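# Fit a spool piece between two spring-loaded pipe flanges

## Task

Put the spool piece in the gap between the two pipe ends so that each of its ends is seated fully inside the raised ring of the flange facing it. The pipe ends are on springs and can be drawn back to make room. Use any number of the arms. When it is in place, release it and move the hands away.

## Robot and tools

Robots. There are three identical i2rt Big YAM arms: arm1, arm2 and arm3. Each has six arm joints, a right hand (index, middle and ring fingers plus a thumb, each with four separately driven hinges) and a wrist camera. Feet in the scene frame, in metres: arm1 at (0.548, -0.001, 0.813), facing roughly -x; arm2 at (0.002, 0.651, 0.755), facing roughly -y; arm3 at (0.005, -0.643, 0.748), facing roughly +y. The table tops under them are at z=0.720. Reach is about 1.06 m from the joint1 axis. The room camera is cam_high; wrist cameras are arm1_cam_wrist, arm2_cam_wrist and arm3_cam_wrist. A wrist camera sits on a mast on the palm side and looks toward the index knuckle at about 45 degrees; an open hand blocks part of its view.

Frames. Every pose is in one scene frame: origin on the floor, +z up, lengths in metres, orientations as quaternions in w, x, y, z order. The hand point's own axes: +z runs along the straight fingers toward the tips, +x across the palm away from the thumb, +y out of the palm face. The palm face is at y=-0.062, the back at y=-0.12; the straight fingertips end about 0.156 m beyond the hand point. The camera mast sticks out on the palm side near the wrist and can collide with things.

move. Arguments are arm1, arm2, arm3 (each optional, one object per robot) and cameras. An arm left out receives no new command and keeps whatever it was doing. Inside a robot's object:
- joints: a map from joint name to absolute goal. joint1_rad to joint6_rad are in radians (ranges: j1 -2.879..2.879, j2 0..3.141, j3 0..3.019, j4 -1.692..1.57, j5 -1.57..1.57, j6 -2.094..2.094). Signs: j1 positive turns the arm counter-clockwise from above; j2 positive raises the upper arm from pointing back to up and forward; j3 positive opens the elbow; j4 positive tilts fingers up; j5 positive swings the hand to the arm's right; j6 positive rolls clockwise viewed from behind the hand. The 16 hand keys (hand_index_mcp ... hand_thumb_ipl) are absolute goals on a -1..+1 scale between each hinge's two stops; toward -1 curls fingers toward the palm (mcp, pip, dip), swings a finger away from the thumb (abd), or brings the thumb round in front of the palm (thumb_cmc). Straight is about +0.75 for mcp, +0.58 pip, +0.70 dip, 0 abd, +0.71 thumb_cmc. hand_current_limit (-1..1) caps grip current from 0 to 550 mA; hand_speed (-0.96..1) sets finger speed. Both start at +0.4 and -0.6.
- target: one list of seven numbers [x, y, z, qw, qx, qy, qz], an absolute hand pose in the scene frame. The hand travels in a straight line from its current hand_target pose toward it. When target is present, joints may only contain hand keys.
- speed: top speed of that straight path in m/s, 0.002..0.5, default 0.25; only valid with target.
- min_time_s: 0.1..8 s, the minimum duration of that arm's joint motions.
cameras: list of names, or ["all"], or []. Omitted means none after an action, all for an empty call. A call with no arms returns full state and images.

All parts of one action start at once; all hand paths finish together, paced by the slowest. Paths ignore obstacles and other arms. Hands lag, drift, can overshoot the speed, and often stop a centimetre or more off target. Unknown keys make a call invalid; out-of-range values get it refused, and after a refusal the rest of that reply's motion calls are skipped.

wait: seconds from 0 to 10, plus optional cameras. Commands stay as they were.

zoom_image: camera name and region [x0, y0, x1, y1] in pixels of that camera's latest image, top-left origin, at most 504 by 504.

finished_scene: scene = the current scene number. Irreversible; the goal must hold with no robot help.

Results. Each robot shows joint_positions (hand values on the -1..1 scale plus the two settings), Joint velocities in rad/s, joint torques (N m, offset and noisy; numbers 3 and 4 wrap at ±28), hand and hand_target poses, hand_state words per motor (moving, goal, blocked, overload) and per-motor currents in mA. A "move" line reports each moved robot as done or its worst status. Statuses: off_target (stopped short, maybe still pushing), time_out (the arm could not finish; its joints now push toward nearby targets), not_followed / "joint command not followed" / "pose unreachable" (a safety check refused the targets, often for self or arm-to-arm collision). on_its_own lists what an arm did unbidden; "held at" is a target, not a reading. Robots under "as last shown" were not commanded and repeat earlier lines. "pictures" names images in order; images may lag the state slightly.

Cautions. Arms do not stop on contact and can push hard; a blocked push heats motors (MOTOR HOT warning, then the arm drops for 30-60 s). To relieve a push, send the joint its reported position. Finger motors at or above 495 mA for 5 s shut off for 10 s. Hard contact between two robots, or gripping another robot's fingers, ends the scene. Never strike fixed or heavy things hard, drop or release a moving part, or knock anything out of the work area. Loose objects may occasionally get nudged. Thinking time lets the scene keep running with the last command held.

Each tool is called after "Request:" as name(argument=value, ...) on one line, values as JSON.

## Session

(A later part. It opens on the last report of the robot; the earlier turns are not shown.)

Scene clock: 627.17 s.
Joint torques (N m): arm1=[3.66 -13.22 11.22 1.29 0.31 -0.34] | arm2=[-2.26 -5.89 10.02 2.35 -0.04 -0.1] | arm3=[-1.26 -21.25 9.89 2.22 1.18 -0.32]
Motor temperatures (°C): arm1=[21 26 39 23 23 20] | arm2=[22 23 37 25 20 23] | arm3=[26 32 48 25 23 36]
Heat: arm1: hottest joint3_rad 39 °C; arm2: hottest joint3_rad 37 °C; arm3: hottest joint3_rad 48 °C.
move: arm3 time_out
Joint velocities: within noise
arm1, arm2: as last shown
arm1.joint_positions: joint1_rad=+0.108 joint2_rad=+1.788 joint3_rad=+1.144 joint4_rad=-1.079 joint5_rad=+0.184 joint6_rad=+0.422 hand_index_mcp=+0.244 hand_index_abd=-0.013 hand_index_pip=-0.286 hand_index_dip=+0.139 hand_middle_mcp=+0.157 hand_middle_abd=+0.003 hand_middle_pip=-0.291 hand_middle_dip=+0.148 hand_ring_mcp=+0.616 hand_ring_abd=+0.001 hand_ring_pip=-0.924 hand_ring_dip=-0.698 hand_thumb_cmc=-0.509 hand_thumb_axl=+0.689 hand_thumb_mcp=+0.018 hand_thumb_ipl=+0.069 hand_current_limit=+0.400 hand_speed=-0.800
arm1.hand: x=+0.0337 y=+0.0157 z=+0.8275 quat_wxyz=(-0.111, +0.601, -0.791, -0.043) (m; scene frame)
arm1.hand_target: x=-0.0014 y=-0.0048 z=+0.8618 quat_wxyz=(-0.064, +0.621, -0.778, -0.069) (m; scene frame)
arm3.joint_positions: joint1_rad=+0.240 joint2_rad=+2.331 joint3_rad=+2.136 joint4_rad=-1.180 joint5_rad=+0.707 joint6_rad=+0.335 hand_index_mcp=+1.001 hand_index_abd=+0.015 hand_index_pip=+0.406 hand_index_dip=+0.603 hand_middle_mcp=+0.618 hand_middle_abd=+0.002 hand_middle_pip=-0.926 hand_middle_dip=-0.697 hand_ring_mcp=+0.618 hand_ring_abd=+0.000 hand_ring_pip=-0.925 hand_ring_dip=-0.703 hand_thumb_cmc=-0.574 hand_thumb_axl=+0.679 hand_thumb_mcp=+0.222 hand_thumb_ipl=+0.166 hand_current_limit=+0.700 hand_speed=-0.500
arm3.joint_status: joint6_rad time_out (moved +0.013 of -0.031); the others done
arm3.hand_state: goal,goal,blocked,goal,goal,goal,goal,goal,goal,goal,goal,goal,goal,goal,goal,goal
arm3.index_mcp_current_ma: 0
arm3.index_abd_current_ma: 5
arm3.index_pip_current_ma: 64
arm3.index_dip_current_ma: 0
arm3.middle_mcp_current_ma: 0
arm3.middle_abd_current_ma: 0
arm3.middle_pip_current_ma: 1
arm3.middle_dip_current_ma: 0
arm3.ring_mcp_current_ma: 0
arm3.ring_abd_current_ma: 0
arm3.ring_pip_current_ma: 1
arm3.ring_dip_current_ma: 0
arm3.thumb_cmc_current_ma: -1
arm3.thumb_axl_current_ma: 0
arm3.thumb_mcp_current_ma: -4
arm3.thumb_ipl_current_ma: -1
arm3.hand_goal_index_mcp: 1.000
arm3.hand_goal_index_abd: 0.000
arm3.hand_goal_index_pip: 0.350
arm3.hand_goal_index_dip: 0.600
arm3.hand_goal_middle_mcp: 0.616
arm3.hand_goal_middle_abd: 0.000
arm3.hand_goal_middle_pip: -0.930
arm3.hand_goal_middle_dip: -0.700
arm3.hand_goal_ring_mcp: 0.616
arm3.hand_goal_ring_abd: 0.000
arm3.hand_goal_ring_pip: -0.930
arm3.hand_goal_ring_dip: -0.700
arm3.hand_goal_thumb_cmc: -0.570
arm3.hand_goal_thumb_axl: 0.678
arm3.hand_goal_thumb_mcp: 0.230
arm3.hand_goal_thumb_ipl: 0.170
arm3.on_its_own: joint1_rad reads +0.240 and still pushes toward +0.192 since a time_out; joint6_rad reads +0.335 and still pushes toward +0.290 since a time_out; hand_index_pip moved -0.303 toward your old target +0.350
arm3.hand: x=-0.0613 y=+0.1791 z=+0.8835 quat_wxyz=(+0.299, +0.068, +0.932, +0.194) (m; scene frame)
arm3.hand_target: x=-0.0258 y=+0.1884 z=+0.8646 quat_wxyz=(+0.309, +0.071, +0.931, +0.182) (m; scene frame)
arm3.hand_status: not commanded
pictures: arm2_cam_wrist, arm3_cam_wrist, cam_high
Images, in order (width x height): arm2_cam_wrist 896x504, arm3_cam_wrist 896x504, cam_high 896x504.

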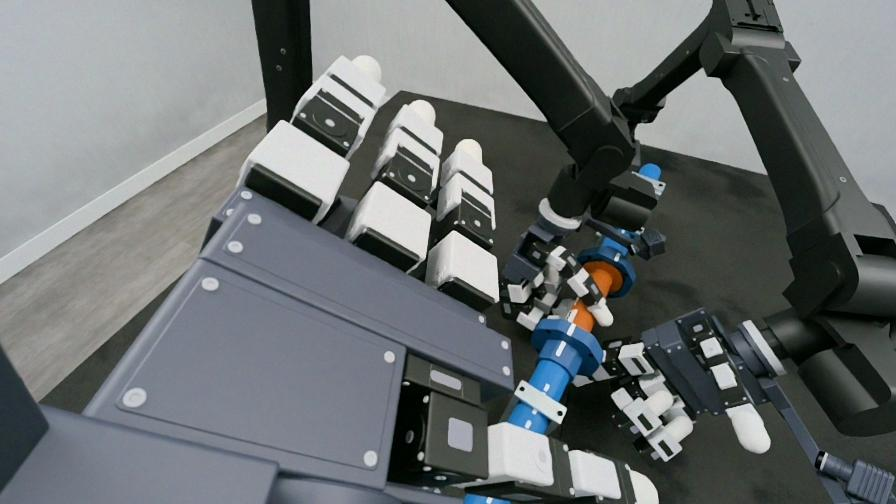

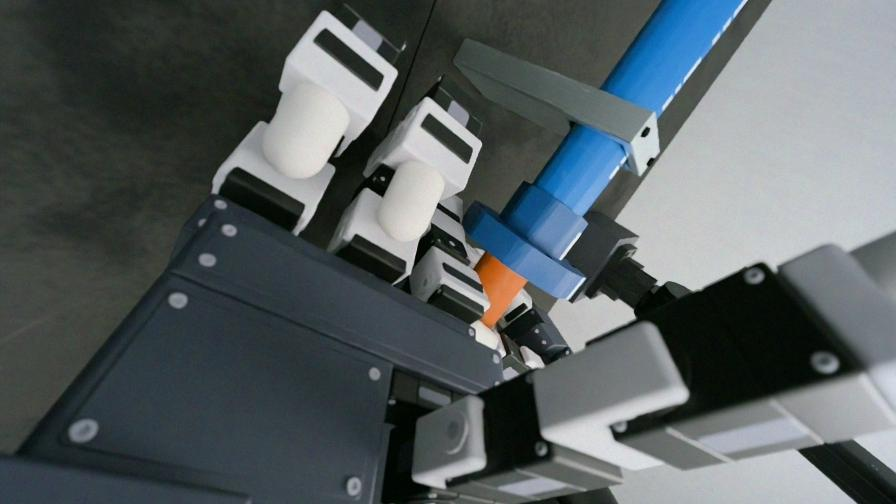

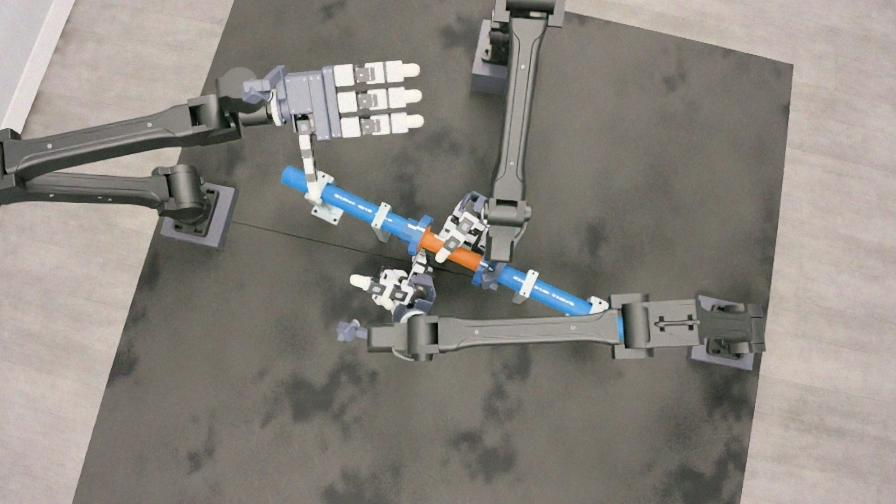

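Request:
move(arm3={"target": [-0.080, 0.1800, 0.9200, 0.299, 0.068, 0.932, 0.194], "speed": 0.06}, cameras=["cam_high", "arm3_cam_wrist", "arm2_cam_wrist"])

Request:
zoom_image(camera="cam_high", region=[395, 185, 495, 285])

Request:
zoom_image(camera="arm3_cam_wrist", region=[440, 160, 640, 360])

Scene clock: 630.60 s.
Joint torques (N m): arm1=[3.08 -13.27 11.26 1.29 0.39 -0.35] | arm2=[-2.14 -5.66 10.02 2.36 -0.03 -0.1] | arm3=[2.96 -23.82 14.63 0.5 1.1 0.2]
Motor temperatures (°C): arm1=[21 26 39 23 23 20] | arm2=[22 23 37 25 20 23] | arm3=[26 33 47 24 23 36]
Heat: arm1: hottest joint3_rad 39 °C; arm2: hottest joint3_rad 37 °C; arm3: hottest joint3_rad 47 °C.
move: arm3 off_target
Joint velocities: within noise
arm1, arm2: as last shown
arm1.joint_positions: joint1_rad=+0.114 joint2_rad=+1.788 joint3_rad=+1.144 joint4_rad=-1.078 joint5_rad=+0.182 joint6_rad=+0.423 hand_index_mcp=+0.244 hand_index_abd=-0.013 hand_index_pip=-0.286 hand_index_dip=+0.139 hand_middle_mcp=+0.156 hand_middle_abd=+0.001 hand_middle_pip=-0.291 hand_middle_dip=+0.148 hand_ring_mcp=+0.616 hand_ring_abd=+0.001 hand_ring_pip=-0.924 hand_ring_dip=-0.698 hand_thumb_cmc=-0.509 hand_thumb_axl=+0.689 hand_thumb_mcp=+0.018 hand_thumb_ipl=+0.069 hand_current_limit=+0.400 hand_speed=-0.800
arm1.hand: x=+0.0335 y=+0.0122 z=+0.8274 quat_wxyz=(-0.110, +0.603, -0.789, -0.043) (m; scene frame)
arm1.hand_target: x=-0.0014 y=-0.0050 z=+0.8618 quat_wxyz=(-0.064, +0.621, -0.778, -0.069) (m; scene frame)
arm3.joint_positions: joint1_rad=+0.262 joint2_rad=+2.331 joint3_rad=+2.174 joint4_rad=-1.286 joint5_rad=+0.708 joint6_rad=+0.355 hand_index_mcp=+1.000 hand_index_abd=-0.012 hand_index_pip=+0.353 hand_index_dip=+0.603 hand_middle_mcp=+0.619 hand_middle_abd=+0.002 hand_middle_pip=-0.926 hand_middle_dip=-0.697 hand_ring_mcp=+0.619 hand_ring_abd=+0.000 hand_ring_pip=-0.925 hand_ring_dip=-0.703 hand_thumb_cmc=-0.574 hand_thumb_axl=+0.679 hand_thumb_mcp=+0.222 hand_thumb_ipl=+0.166 hand_current_limit=+0.700 hand_speed=-0.500
arm3.joint_status: not commanded
arm3.hand_state: goal,goal,goal,goal,goal,goal,goal,goal,goal,goal,goal,goal,goal,goal,goal,goal
arm3.index_mcp_current_ma: 0
arm3.index_abd_current_ma: -3
arm3.index_pip_current_ma: 0
arm3.index_dip_current_ma: 0
arm3.middle_mcp_current_ma: 0
arm3.middle_abd_current_ma: 0
arm3.middle_pip_current_ma: 1
arm3.middle_dip_current_ma: 0
arm3.ring_mcp_current_ma: 0
arm3.ring_abd_current_ma: 0
arm3.ring_pip_current_ma: 1
arm3.ring_dip_current_ma: 0
arm3.thumb_cmc_current_ma: -1
arm3.thumb_axl_current_ma: 0
arm3.thumb_mcp_current_ma: -4
arm3.thumb_ipl_current_ma: -1
arm3.hand_goal_index_mcp: 1.000
arm3.hand_goal_index_abd: 0.000
arm3.hand_goal_index_pip: 0.350
arm3.hand_goal_index_dip: 0.600
arm3.hand_goal_middle_mcp: 0.616
arm3.hand_goal_middle_abd: 0.000
arm3.hand_goal_middle_pip: -0.930
arm3.hand_goal_middle_dip: -0.700
arm3.hand_goal_ring_mcp: 0.616
arm3.hand_goal_ring_abd: 0.000
arm3.hand_goal_ring_pip: -0.930
arm3.hand_goal_ring_dip: -0.700
arm3.hand_goal_thumb_cmc: -0.570
arm3.hand_goal_thumb_axl: 0.678
arm3.hand_goal_thumb_mcp: 0.230
arm3.hand_goal_thumb_ipl: 0.170
arm3.on_its_own: hand_index_pip moved -0.052 to your old target +0.350
arm3.hand: x=-0.0753 y=+0.1685 z=+0.8916 quat_wxyz=(+0.307, +0.056, +0.935, +0.170) (m; scene frame)
arm3.hand_target: x=-0.0797 y=+0.1781 z=+0.9199 quat_wxyz=(+0.299, +0.068, +0.932, +0.194) (m; scene frame)
arm3.hand_status: off_target (0.031 m and 3.2 deg from the pose sent, 0.041 m and 0.1 deg at the start)
pictures: arm2_cam_wrist, arm3_cam_wrist, cam_high
Images, in order (width x height): arm2_cam_wrist 896x504, arm3_cam_wrist 896x504, cam_high 896x504.

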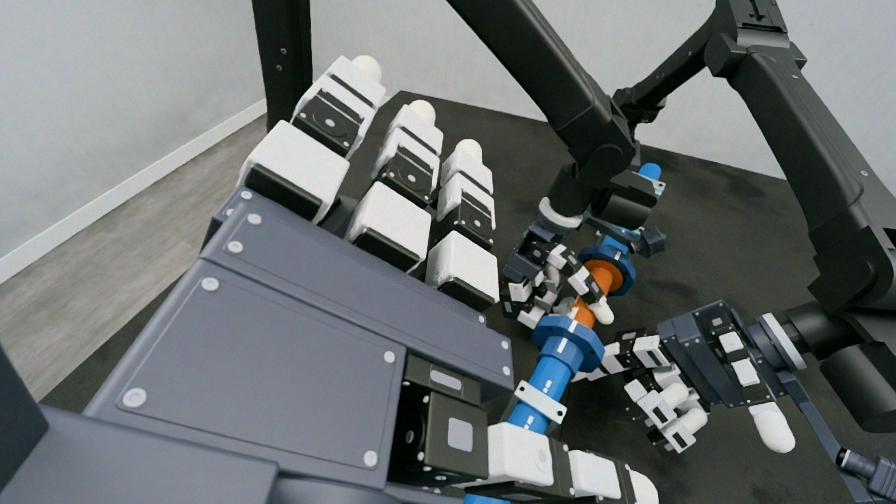

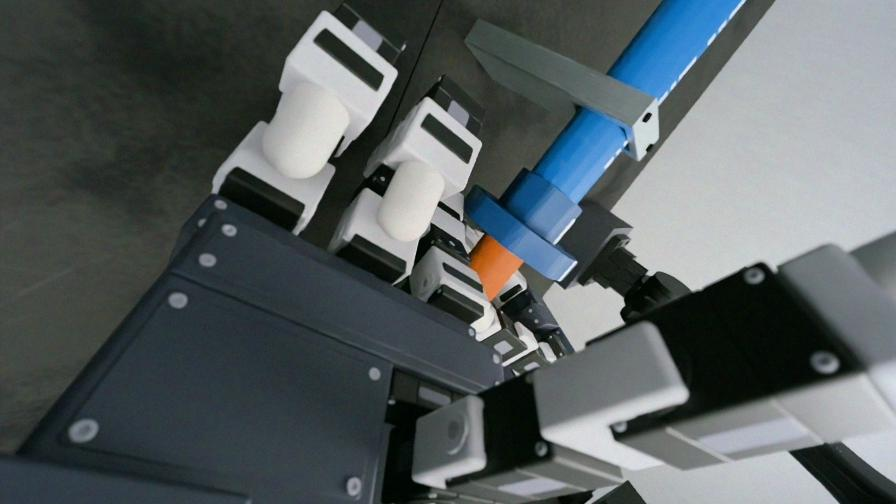

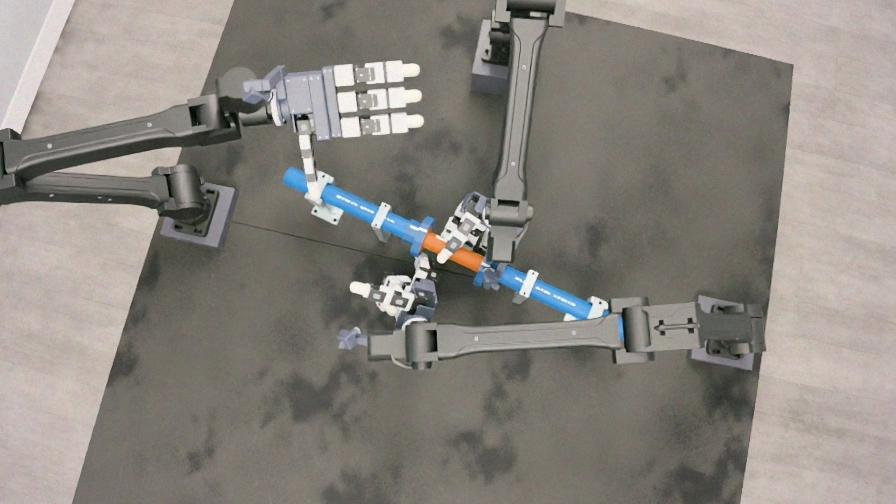

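Scaled by 5.040 from the camera's 896x504 image, which has a finer 1280x720 frame.

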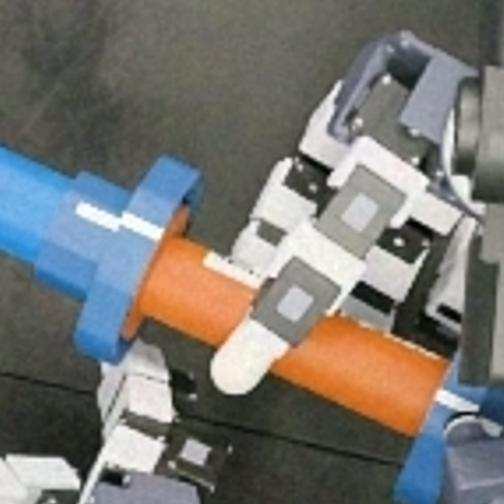

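Scaled by 2.520 from the camera's 896x504 image, which has a finer 1280x720 frame.

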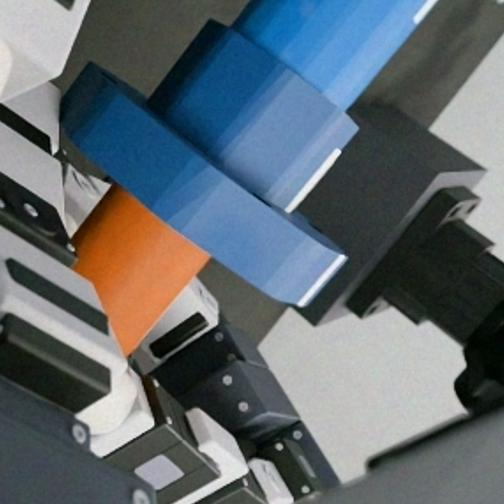

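Request:
move(arm3={"target": [-0.13, 0.17, 1.0, 0.299, 0.068, 0.932, 0.194], "speed": 0.1}, cameras=["all"])

Scene clock: 638.83 s.
Joint torques (N m): arm1=[3.14 -13.39 11.25 1.29 0.39 -0.35] | arm2=[-2.2 -5.71 9.99 2.36 -0.03 -0.1] | arm3=[3.49 -22.83 14.42 0.62 0.98 0.2]
Motor temperatures (°C): arm1=[21 26 39 23 23 20] | arm2=[22 23 38 25 20 23] | arm3=[26 34 47 24 23 35]
Heat: arm1: hottest joint3_rad 39 °C; arm2: hottest joint3_rad 38 °C; arm3: hottest joint3_rad 47 °C.
move: arm3 off_target
Joint velocities: within noise
arm1, arm2: as last shown
arm3.joint_positions: joint1_rad=+0.329 joint2_rad=+2.390 joint3_rad=+2.523 joint4_rad=-1.618 joint5_rad=+0.721 joint6_rad=+0.444 hand_index_mcp=+1.000 hand_index_abd=-0.008 hand_index_pip=+0.354 hand_index_dip=+0.603 hand_middle_mcp=+0.619 hand_middle_abd=+0.002 hand_middle_pip=-0.926 hand_middle_dip=-0.697 hand_ring_mcp=+0.619 hand_ring_abd=+0.000 hand_ring_pip=-0.925 hand_ring_dip=-0.703 hand_thumb_cmc=-0.574 hand_thumb_axl=+0.679 hand_thumb_mcp=+0.222 hand_thumb_ipl=+0.166 hand_current_limit=+0.700 hand_speed=-0.500
arm3.joint_status: not commanded
arm3.hand_state: goal,goal,goal,goal,goal,goal,goal,goal,goal,goal,goal,goal,goal,goal,goal,goal
arm3.index_mcp_current_ma: 0
arm3.index_abd_current_ma: -1
arm3.index_pip_current_ma: 1
arm3.index_dip_current_ma: 0
arm3.middle_mcp_current_ma: 0
arm3.middle_abd_current_ma: 0
arm3.middle_pip_current_ma: 1
arm3.middle_dip_current_ma: 0
arm3.ring_mcp_current_ma: 0
arm3.ring_abd_current_ma: 0
arm3.ring_pip_current_ma: 1
arm3.ring_dip_current_ma: 0
arm3.thumb_cmc_current_ma: -1
arm3.thumb_axl_current_ma: 0
arm3.thumb_mcp_current_ma: -4
arm3.thumb_ipl_current_ma: -1
arm3.hand_goal_index_mcp: 1.000
arm3.hand_goal_index_abd: 0.000
arm3.hand_goal_index_pip: 0.350
arm3.hand_goal_index_dip: 0.600
arm3.hand_goal_middle_mcp: 0.616
arm3.hand_goal_middle_abd: 0.000
arm3.hand_goal_middle_pip: -0.930
arm3.hand_goal_middle_dip: -0.700
arm3.hand_goal_ring_mcp: 0.616
arm3.hand_goal_ring_abd: 0.000
arm3.hand_goal_ring_pip: -0.930
arm3.hand_goal_ring_dip: -0.700
arm3.hand_goal_thumb_cmc: -0.570
arm3.hand_goal_thumb_axl: 0.678
arm3.hand_goal_thumb_mcp: 0.230
arm3.hand_goal_thumb_ipl: 0.170
arm3.hand: x=-0.1245 y=+0.1643 z=+0.9863 quat_wxyz=(+0.306, +0.059, +0.933, +0.178) (m; scene frame)
arm3.hand_target: x=-0.1298 y=+0.1689 z=+0.9999 quat_wxyz=(+0.299, +0.067, +0.932, +0.195) (m; scene frame)
arm3.hand_status: off_target (0.016 m and 2.2 deg from the pose sent, 0.121 m and 3.2 deg at the start)
pictures: arm1_cam_wrist, arm2_cam_wrist, arm3_cam_wrist, cam_high
Images, in order (width x height): arm1_cam_wrist 896x504, arm2_cam_wrist 896x504, arm3_cam_wrist 896x504, cam_high 896x504.

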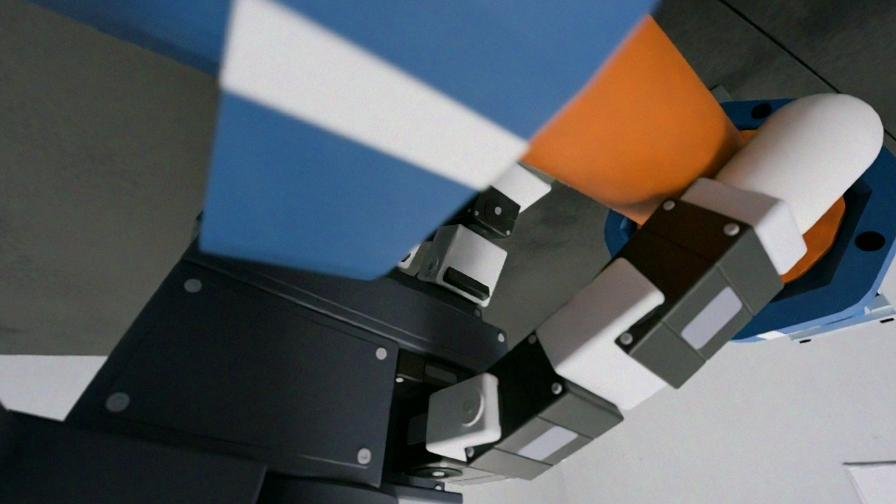

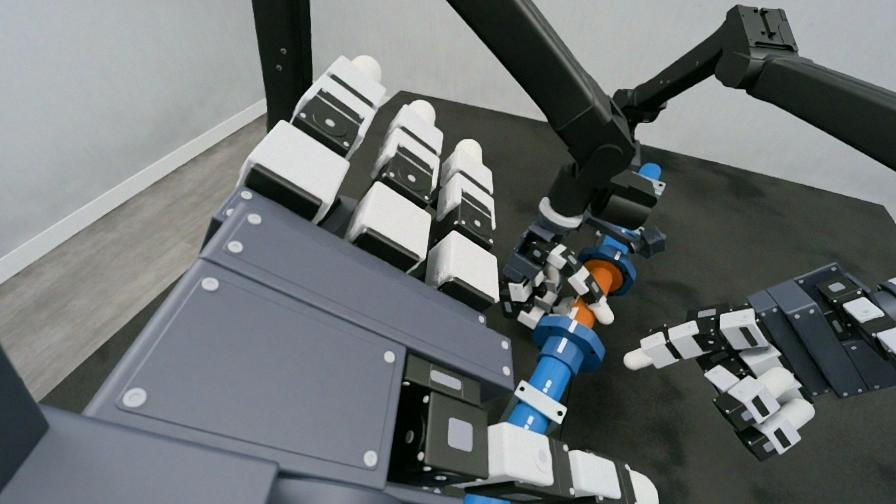

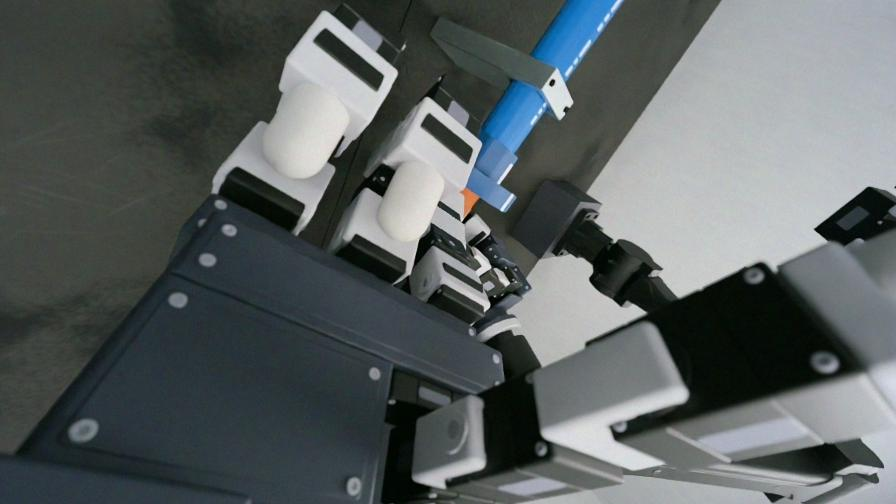

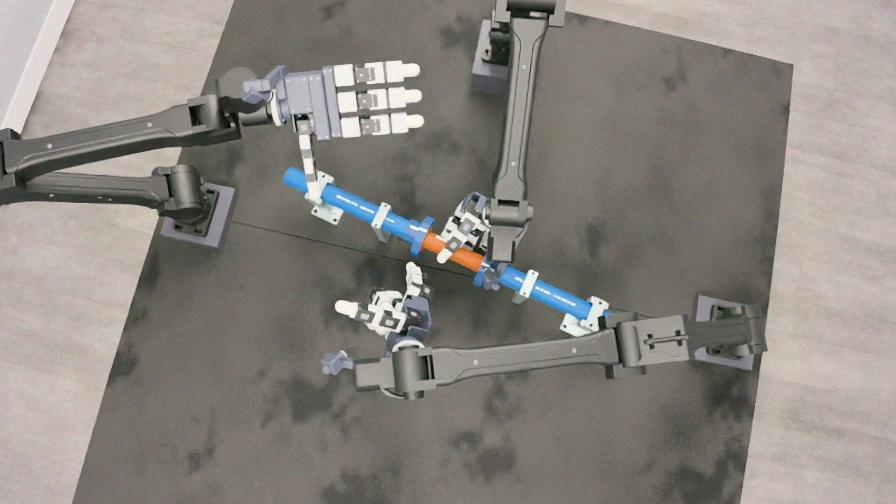

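Request:
zoom_image(camera="arm2_cam_wrist", region=[520, 290, 620, 390])

Request:
zoom_image(camera="arm2_cam_wrist", region=[570, 240, 640, 310])

Request:
zoom_image(camera="cam_high", region=[395, 205, 455, 265])

Request:
zoom_image(camera="cam_high", region=[450, 235, 510, 295])

Request:
zoom_image(camera="arm3_cam_wrist", region=[440, 110, 540, 240])

Scaled by 5.040 from the camera's 896x504 image, which has a finer 1280x720 frame.

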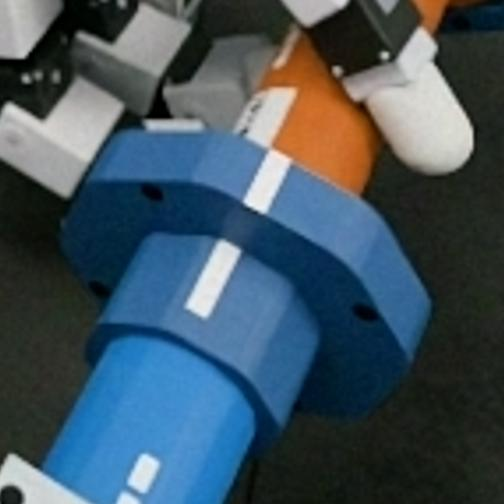

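Scaled by 7.200 from the camera's 896x504 image, which has a finer 1280x720 frame.

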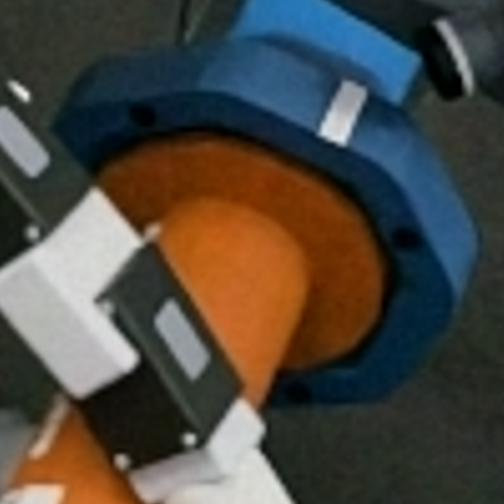

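Scaled by 8.400 from the camera's 896x504 image, which has a finer 1280x720 frame.

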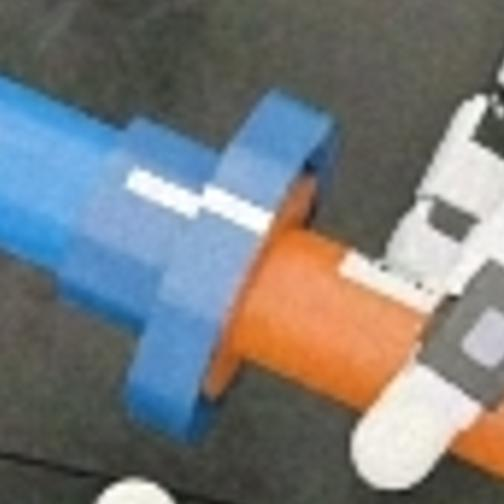

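Scaled by 8.400 from the camera's 896x504 image, which has a finer 1280x720 frame.

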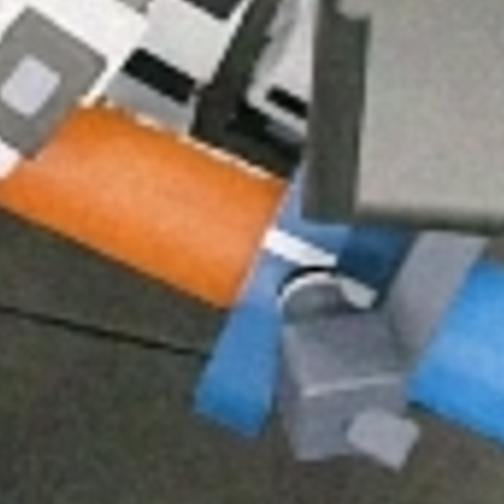

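Scaled by 3.877 from the camera's 896x504 image, which has a finer 1280x720 frame.

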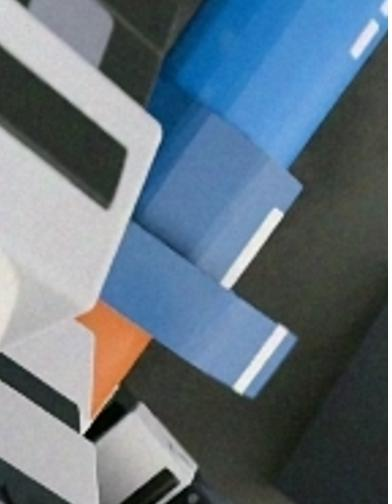

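Request:
zoom_image(camera="cam_high", region=[410, 213, 440, 257])

Request:
move(arm3={"target": [-0.22, 0.10, 1.05, 0.299, 0.068, 0.932, 0.194], "speed": 0.2}, cameras=["arm3_cam_wrist", "arm1_cam_wrist"])

Request:
zoom_image(camera="arm3_cam_wrist", region=[440, 60, 640, 260])

Request:
zoom_image(camera="arm1_cam_wrist", region=[590, 80, 896, 350])

Scaled by 11.455 from the camera's 896x504 image, which has a finer 1280x720 frame.

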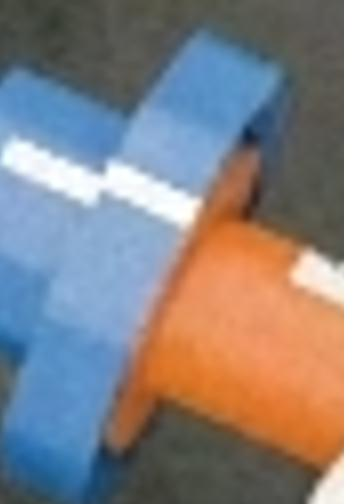

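Scene clock: 644.00 s.
Joint torques (N m): arm1=[3.19 -13.33 11.26 1.25 0.38 -0.36] | arm2=[-2.26 -5.71 9.99 2.36 -0.03 -0.1] | arm3=[2.32 -22.36 8.64 0.42 1.01 0.24]
Motor temperatures (°C): arm1=[21 26 39 23 23 20] | arm2=[22 23 38 25 20 23] | arm3=[26 33 47 24 24 34]
Heat: arm1: hottest joint3_rad 39 °C; arm2: hottest joint3_rad 38 °C; arm3: hottest joint3_rad 47 °C.
move: arm3 off_target
Joint velocities: within noise
arm1, arm2: as last shown
arm3.joint_positions: joint1_rad=+0.491 joint2_rad=+2.271 joint3_rad=+2.477 joint4_rad=-1.694 joint5_rad=+0.739 joint6_rad=+0.592 hand_index_mcp=+1.000 hand_index_abd=-0.007 hand_index_pip=+0.354 hand_index_dip=+0.603 hand_middle_mcp=+0.619 hand_middle_abd=+0.002 hand_middle_pip=-0.926 hand_middle_dip=-0.697 hand_ring_mcp=+0.619 hand_ring_abd=+0.000 hand_ring_pip=-0.925 hand_ring_dip=-0.703 hand_thumb_cmc=-0.574 hand_thumb_axl=+0.679 hand_thumb_mcp=+0.222 hand_thumb_ipl=+0.166 hand_current_limit=+0.700 hand_speed=-0.500
arm3.joint_status: not commanded
arm3.hand_state: goal,goal,goal,goal,goal,goal,goal,goal,goal,goal,goal,goal,goal,goal,goal,goal
arm3.index_mcp_current_ma: 0
arm3.index_abd_current_ma: -1
arm3.index_pip_current_ma: 1
arm3.index_dip_current_ma: 0
arm3.middle_mcp_current_ma: 0
arm3.middle_abd_current_ma: 0
arm3.middle_pip_current_ma: 1
arm3.middle_dip_current_ma: 0
arm3.ring_mcp_current_ma: 0
arm3.ring_abd_current_ma: 0
arm3.ring_pip_current_ma: 1
arm3.ring_dip_current_ma: 0
arm3.thumb_cmc_current_ma: -1
arm3.thumb_axl_current_ma: 0
arm3.thumb_mcp_current_ma: -3
arm3.thumb_ipl_current_ma: -1
arm3.hand_goal_index_mcp: 1.000
arm3.hand_goal_index_abd: 0.000
arm3.hand_goal_index_pip: 0.350
arm3.hand_goal_index_dip: 0.600
arm3.hand_goal_middle_mcp: 0.616
arm3.hand_goal_middle_abd: 0.000
arm3.hand_goal_middle_pip: -0.930
arm3.hand_goal_middle_dip: -0.700
arm3.hand_goal_ring_mcp: 0.616
arm3.hand_goal_ring_abd: 0.000
arm3.hand_goal_ring_pip: -0.930
arm3.hand_goal_ring_dip: -0.700
arm3.hand_goal_thumb_cmc: -0.570
arm3.hand_goal_thumb_axl: 0.678
arm3.hand_goal_thumb_mcp: 0.230
arm3.hand_goal_thumb_ipl: 0.170
arm3.hand: x=-0.2249 y=+0.0995 z=+1.0584 quat_wxyz=(+0.284, +0.052, +0.930, +0.227) (m; scene frame)
arm3.hand_target: x=-0.2198 y=+0.0997 z=+1.0499 quat_wxyz=(+0.289, +0.055, +0.930, +0.219) (m; scene frame)
arm3.hand_status: off_target (0.010 m and 4.5 deg from the pose sent, 0.132 m and 2.2 deg at the start; a joint's target at an end of its range on 36 of 46 steps)
pictures: arm1_cam_wrist, arm3_cam_wrist
Images, in order (width x height): arm1_cam_wrist 896x504, arm3_cam_wrist 896x504.

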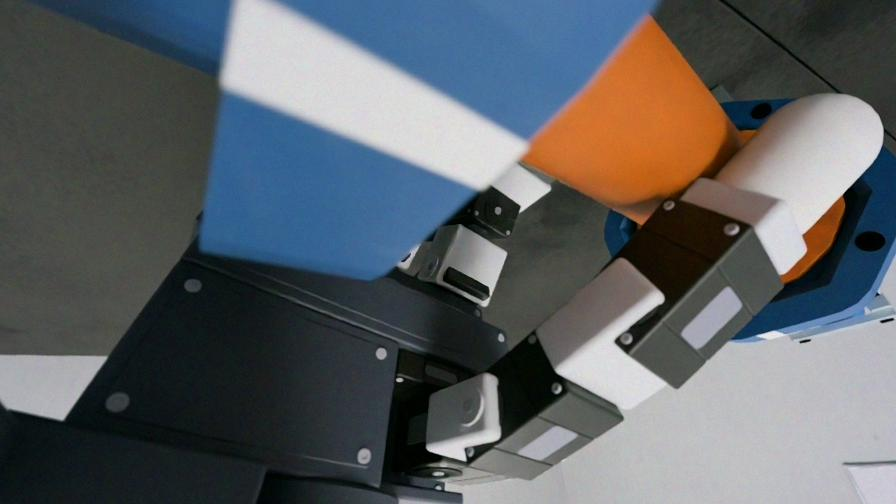

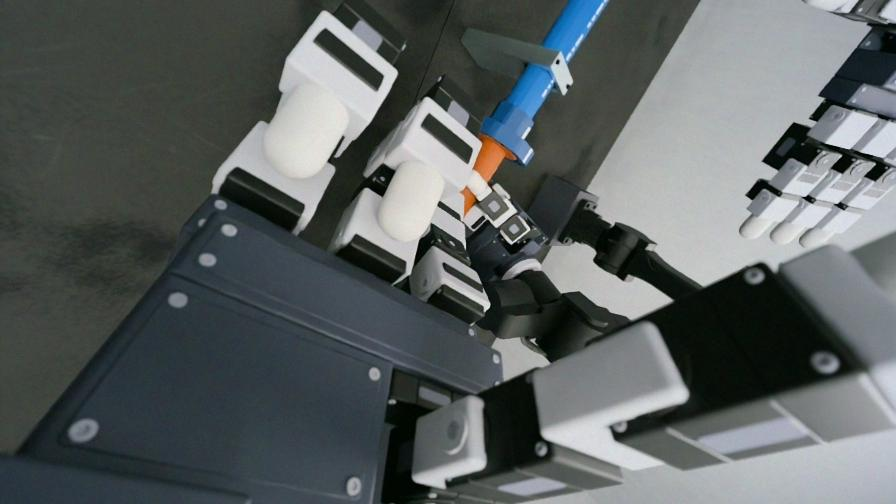

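Scaled by 2.520 from the camera's 896x504 image, which has a finer 1280x720 frame.

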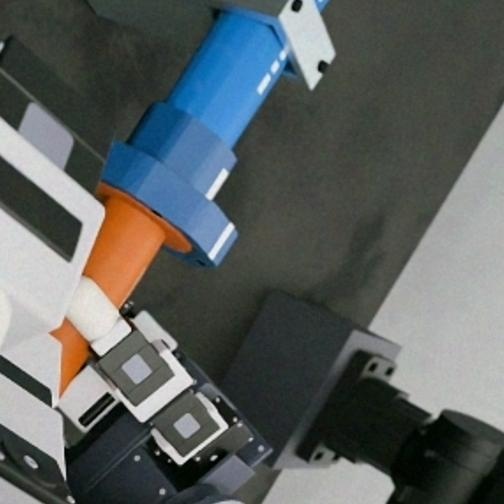

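Scaled by 1.647 from the camera's 896x504 image, which has a finer 1280x720 frame.

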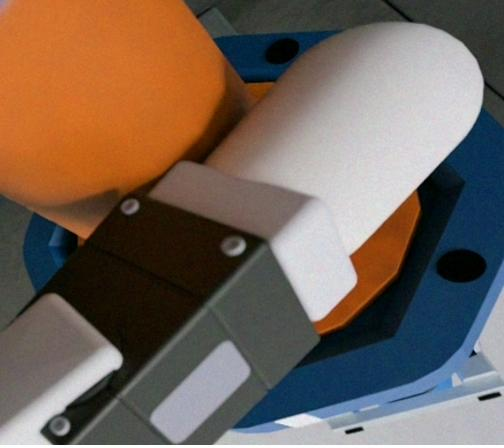

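Request:
move(arm1={"target": [-0.0, 0.008, 0.858, -0.0641, 0.6216, -0.7795, -0.0693], "speed": 0.03}, cameras=["arm1_cam_wrist", "cam_high"])

Request:
zoom_image(camera="arm1_cam_wrist", region=[590, 80, 896, 350])

Scene clock: 646.67 s.
Joint torques (N m): arm1=[1.49 -13.8 9.62 1.8 0.53 -0.47] | arm2=[-2.26 -5.66 10.03 2.35 -0.03 -0.1] | arm3=[2.2 -22.53 8.59 0.4 1.02 0.23]
Motor temperatures (°C): arm1=[21 26 39 23 23 20] | arm2=[22 23 38 25 20 23] | arm3=[26 34 46 24 24 34]
Heat: arm1: hottest joint3_rad 39 °C; arm2: hottest joint3_rad 38 °C; arm3: hottest joint3_rad 46 °C.
move: arm1 off_target
Joint velocities: within noise
arm1.joint_positions: joint1_rad=+0.110 joint2_rad=+1.787 joint3_rad=+1.144 joint4_rad=-1.075 joint5_rad=+0.181 joint6_rad=+0.409 hand_index_mcp=+0.244 hand_index_abd=-0.013 hand_index_pip=-0.286 hand_index_dip=+0.130 hand_middle_mcp=+0.155 hand_middle_abd=+0.001 hand_middle_pip=-0.291 hand_middle_dip=+0.148 hand_ring_mcp=+0.616 hand_ring_abd=+0.001 hand_ring_pip=-0.924 hand_ring_dip=-0.698 hand_thumb_cmc=-0.509 hand_thumb_axl=+0.688 hand_thumb_mcp=+0.018 hand_thumb_ipl=+0.069 hand_current_limit=+0.400 hand_speed=-0.800
arm1.joint_status: not commanded
arm1.hand_state: blocked,goal,blocked,goal,blocked,goal,blocked,blocked,goal,goal,goal,goal,blocked,goal,blocked,blocked
arm1.index_mcp_current_ma: 385
arm1.index_abd_current_ma: -2
arm1.index_pip_current_ma: 78
arm1.index_dip_current_ma: 1
arm1.middle_mcp_current_ma: 385
arm1.middle_abd_current_ma: 0
arm1.middle_pip_current_ma: 68
arm1.middle_dip_current_ma: 12
arm1.ring_mcp_current_ma: 0
arm1.ring_abd_current_ma: 0
arm1.ring_pip_current_ma: 1
arm1.ring_dip_current_ma: 0
arm1.thumb_cmc_current_ma: 56
arm1.thumb_axl_current_ma: 2
arm1.thumb_mcp_current_ma: 385
arm1.thumb_ipl_current_ma: 62
arm1.hand_goal_index_mcp: -0.100
arm1.hand_goal_index_abd: 0.000
arm1.hand_goal_index_pip: -0.360
arm1.hand_goal_index_dip: 0.120
arm1.hand_goal_middle_mcp: -0.080
arm1.hand_goal_middle_abd: 0.000
arm1.hand_goal_middle_pip: -0.360
arm1.hand_goal_middle_dip: 0.120
arm1.hand_goal_ring_mcp: 0.616
arm1.hand_goal_ring_abd: 0.000
arm1.hand_goal_ring_pip: -0.930
arm1.hand_goal_ring_dip: -0.700
arm1.hand_goal_thumb_cmc: -0.570
arm1.hand_goal_thumb_axl: 0.678
arm1.hand_goal_thumb_mcp: -0.280
arm1.hand_goal_thumb_ipl: 0.020
arm1.hand: x=+0.0320 y=+0.0126 z=+0.8277 quat_wxyz=(-0.108, +0.607, -0.786, -0.043) (m; scene frame)
arm1.hand_target: x=+0.0021 y=+0.0082 z=+0.8595 quat_wxyz=(-0.065, +0.620, -0.779, -0.070) (m; scene frame)
arm1.hand_status: off_target (0.044 m and 6.2 deg from the pose sent, 0.046 m and 6.5 deg at the start)
arm2, arm3: as last shown
pictures: arm1_cam_wrist, cam_high
Images, in order (width x height): arm1_cam_wrist 896x504, cam_high 896x504.

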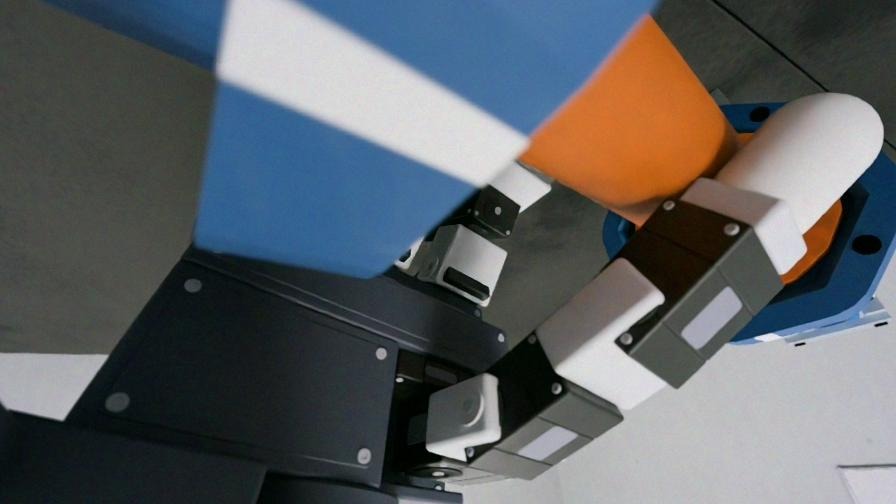

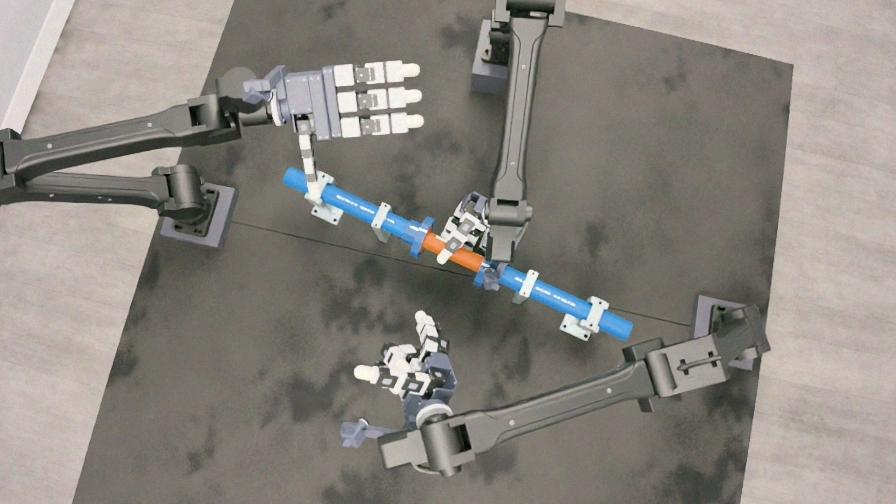

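Scaled by 1.647 from the camera's 896x504 image, which has a finer 1280x720 frame.

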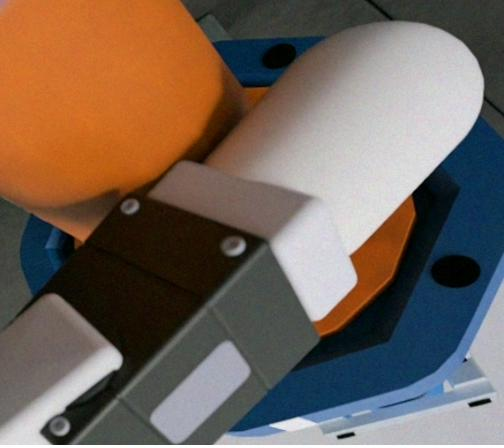

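Request:
move(arm1={"target": [0.017, 0.010, 0.843, -0.085, 0.614, -0.783, -0.056], "speed": 0.03}, cameras=["arm1_cam_wrist", "cam_high"])

Request:
zoom_image(camera="arm1_cam_wrist", region=[590, 80, 896, 350])

Scene clock: 649.07 s.
Joint torques (N m): arm1=[1.79 -12.69 7.98 1.07 0.46 -0.23] | arm2=[-2.26 -5.71 10.03 2.33 -0.03 -0.11] | arm3=[2.26 -22.48 8.55 0.54 1.02 0.23]
Motor temperatures (°C): arm1=[21 27 38 23 23 20] | arm2=[22 23 38 25 20 23] | arm3=[26 34 46 24 24 34]
Heat: arm1: hottest joint3_rad 38 °C; arm2: hottest joint3_rad 38 °C; arm3: hottest joint3_rad 46 °C.
move: arm1 off_target
Joint velocities: within noise
arm1.joint_positions: joint1_rad=+0.110 joint2_rad=+1.787 joint3_rad=+1.144 joint4_rad=-1.075 joint5_rad=+0.178 joint6_rad=+0.410 hand_index_mcp=+0.244 hand_index_abd=-0.013 hand_index_pip=-0.286 hand_index_dip=+0.130 hand_middle_mcp=+0.155 hand_middle_abd=+0.001 hand_middle_pip=-0.291 hand_middle_dip=+0.148 hand_ring_mcp=+0.616 hand_ring_abd=+0.001 hand_ring_pip=-0.924 hand_ring_dip=-0.698 hand_thumb_cmc=-0.509 hand_thumb_axl=+0.687 hand_thumb_mcp=+0.018 hand_thumb_ipl=+0.069 hand_current_limit=+0.400 hand_speed=-0.800
arm1.joint_status: not commanded
arm1.hand_state: blocked,goal,blocked,goal,blocked,goal,blocked,blocked,goal,goal,goal,goal,blocked,goal,blocked,blocked
arm1.index_mcp_current_ma: 385
arm1.index_abd_current_ma: -2
arm1.index_pip_current_ma: 78
arm1.index_dip_current_ma: 1
arm1.middle_mcp_current_ma: 385
arm1.middle_abd_current_ma: 0
arm1.middle_pip_current_ma: 68
arm1.middle_dip_current_ma: 12
arm1.ring_mcp_current_ma: 0
arm1.ring_abd_current_ma: 0
arm1.ring_pip_current_ma: 1
arm1.ring_dip_current_ma: 0
arm1.thumb_cmc_current_ma: 56
arm1.thumb_axl_current_ma: 2
arm1.thumb_mcp_current_ma: 385
arm1.thumb_ipl_current_ma: 62
arm1.hand_goal_index_mcp: -0.100
arm1.hand_goal_index_abd: 0.000
arm1.hand_goal_index_pip: -0.360
arm1.hand_goal_index_dip: 0.120
arm1.hand_goal_middle_mcp: -0.080
arm1.hand_goal_middle_abd: 0.000
arm1.hand_goal_middle_pip: -0.360
arm1.hand_goal_middle_dip: 0.120
arm1.hand_goal_ring_mcp: 0.616
arm1.hand_goal_ring_abd: 0.000
arm1.hand_goal_ring_pip: -0.930
arm1.hand_goal_ring_dip: -0.700
arm1.hand_goal_thumb_cmc: -0.570
arm1.hand_goal_thumb_axl: 0.678
arm1.hand_goal_thumb_mcp: -0.280
arm1.hand_goal_thumb_ipl: 0.020
arm1.hand: x=+0.0321 y=+0.0125 z=+0.8277 quat_wxyz=(-0.107, +0.606, -0.787, -0.042) (m; scene frame)
arm1.hand_target: x=+0.0174 y=+0.0101 z=+0.8434 quat_wxyz=(-0.085, +0.614, -0.783, -0.056) (m; scene frame)
arm1.hand_status: off_target (0.022 m and 3.2 deg from the pose sent, 0.022 m and 3.2 deg at the start)
arm2.joint_positions: joint1_rad=+0.502 joint2_rad=+0.846 joint3_rad=+0.713 joint4_rad=+0.106 joint5_rad=+0.174 joint6_rad=+0.656 hand_index_mcp=+0.761 hand_index_abd=+0.001 hand_index_pip=+0.577 hand_index_dip=+0.696 hand_middle_mcp=+0.760 hand_middle_abd=+0.001 hand_middle_pip=+0.577 hand_middle_dip=+0.696 hand_ring_mcp=+0.760 hand_ring_abd=+0.001 hand_ring_pip=+0.577 hand_ring_dip=+0.696 hand_thumb_cmc=+0.720 hand_thumb_axl=+0.677 hand_thumb_mcp=+0.226 hand_thumb_ipl=+0.168 hand_current_limit=+0.400 hand_speed=-0.600
arm2.joint_status: not commanded
arm2.hand_state: goal,goal,goal,goal,goal,goal,goal,goal,goal,goal,goal,goal,goal,goal,goal,goal
arm2.index_mcp_current_ma: 8
arm2.index_abd_current_ma: 0
arm2.index_pip_current_ma: 0
arm2.index_dip_current_ma: 0
arm2.middle_mcp_current_ma: 8
arm2.middle_abd_current_ma: 0
arm2.middle_pip_current_ma: 0
arm2.middle_dip_current_ma: 0
arm2.ring_mcp_current_ma: 7
arm2.ring_abd_current_ma: 1
arm2.ring_pip_current_ma: 0
arm2.ring_dip_current_ma: 0
arm2.thumb_cmc_current_ma: 6
arm2.thumb_axl_current_ma: 0
arm2.thumb_mcp_current_ma: 0
arm2.thumb_ipl_current_ma: 0
arm2.hand_goal_index_mcp: 0.754
arm2.hand_goal_index_abd: 0.000
arm2.hand_goal_index_pip: 0.576
arm2.hand_goal_index_dip: 0.696
arm2.hand_goal_middle_mcp: 0.754
arm2.hand_goal_middle_abd: 0.000
arm2.hand_goal_middle_pip: 0.576
arm2.hand_goal_middle_dip: 0.696
arm2.hand_goal_ring_mcp: 0.754
arm2.hand_goal_ring_abd: 0.000
arm2.hand_goal_ring_pip: 0.576
arm2.hand_goal_ring_dip: 0.696
arm2.hand_goal_thumb_cmc: 0.714
arm2.hand_goal_thumb_axl: 0.678
arm2.hand_goal_thumb_mcp: 0.226
arm2.hand_goal_thumb_ipl: 0.168
arm2.hand: x=+0.1370 y=+0.2205 z=+1.2050 quat_wxyz=(+0.611, +0.713, -0.107, +0.327) (m; scene frame)
arm2.hand_target: x=+0.1301 y=+0.2200 z=+1.1999 quat_wxyz=(+0.610, +0.717, -0.111, +0.319) (m; scene frame)
arm2.hand_status: not commanded
arm3: as last shown
pictures: arm1_cam_wrist, cam_high
Images, in order (width x height): arm1_cam_wrist 896x504, cam_high 896x504.

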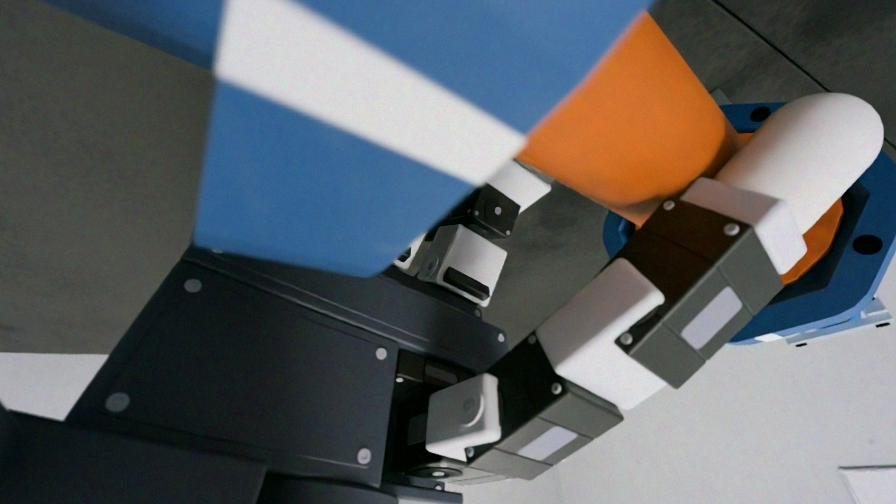

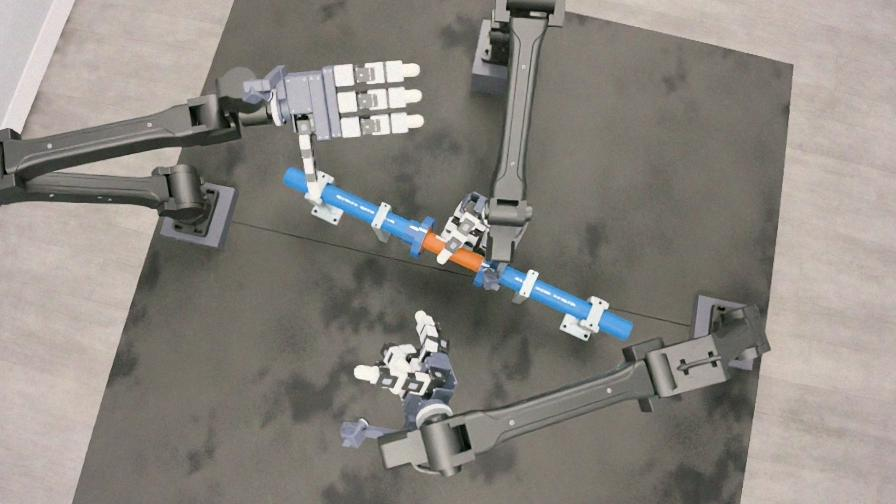

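Scaled by 1.647 from the camera's 896x504 image, which has a finer 1280x720 frame.

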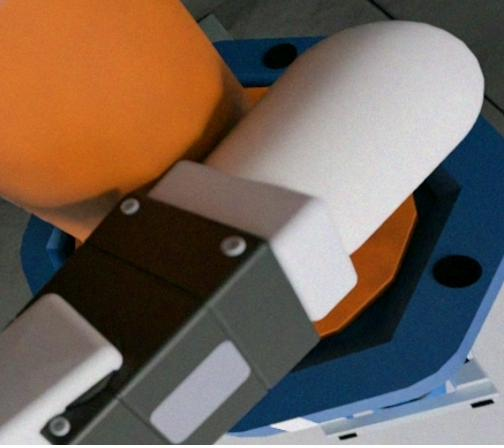

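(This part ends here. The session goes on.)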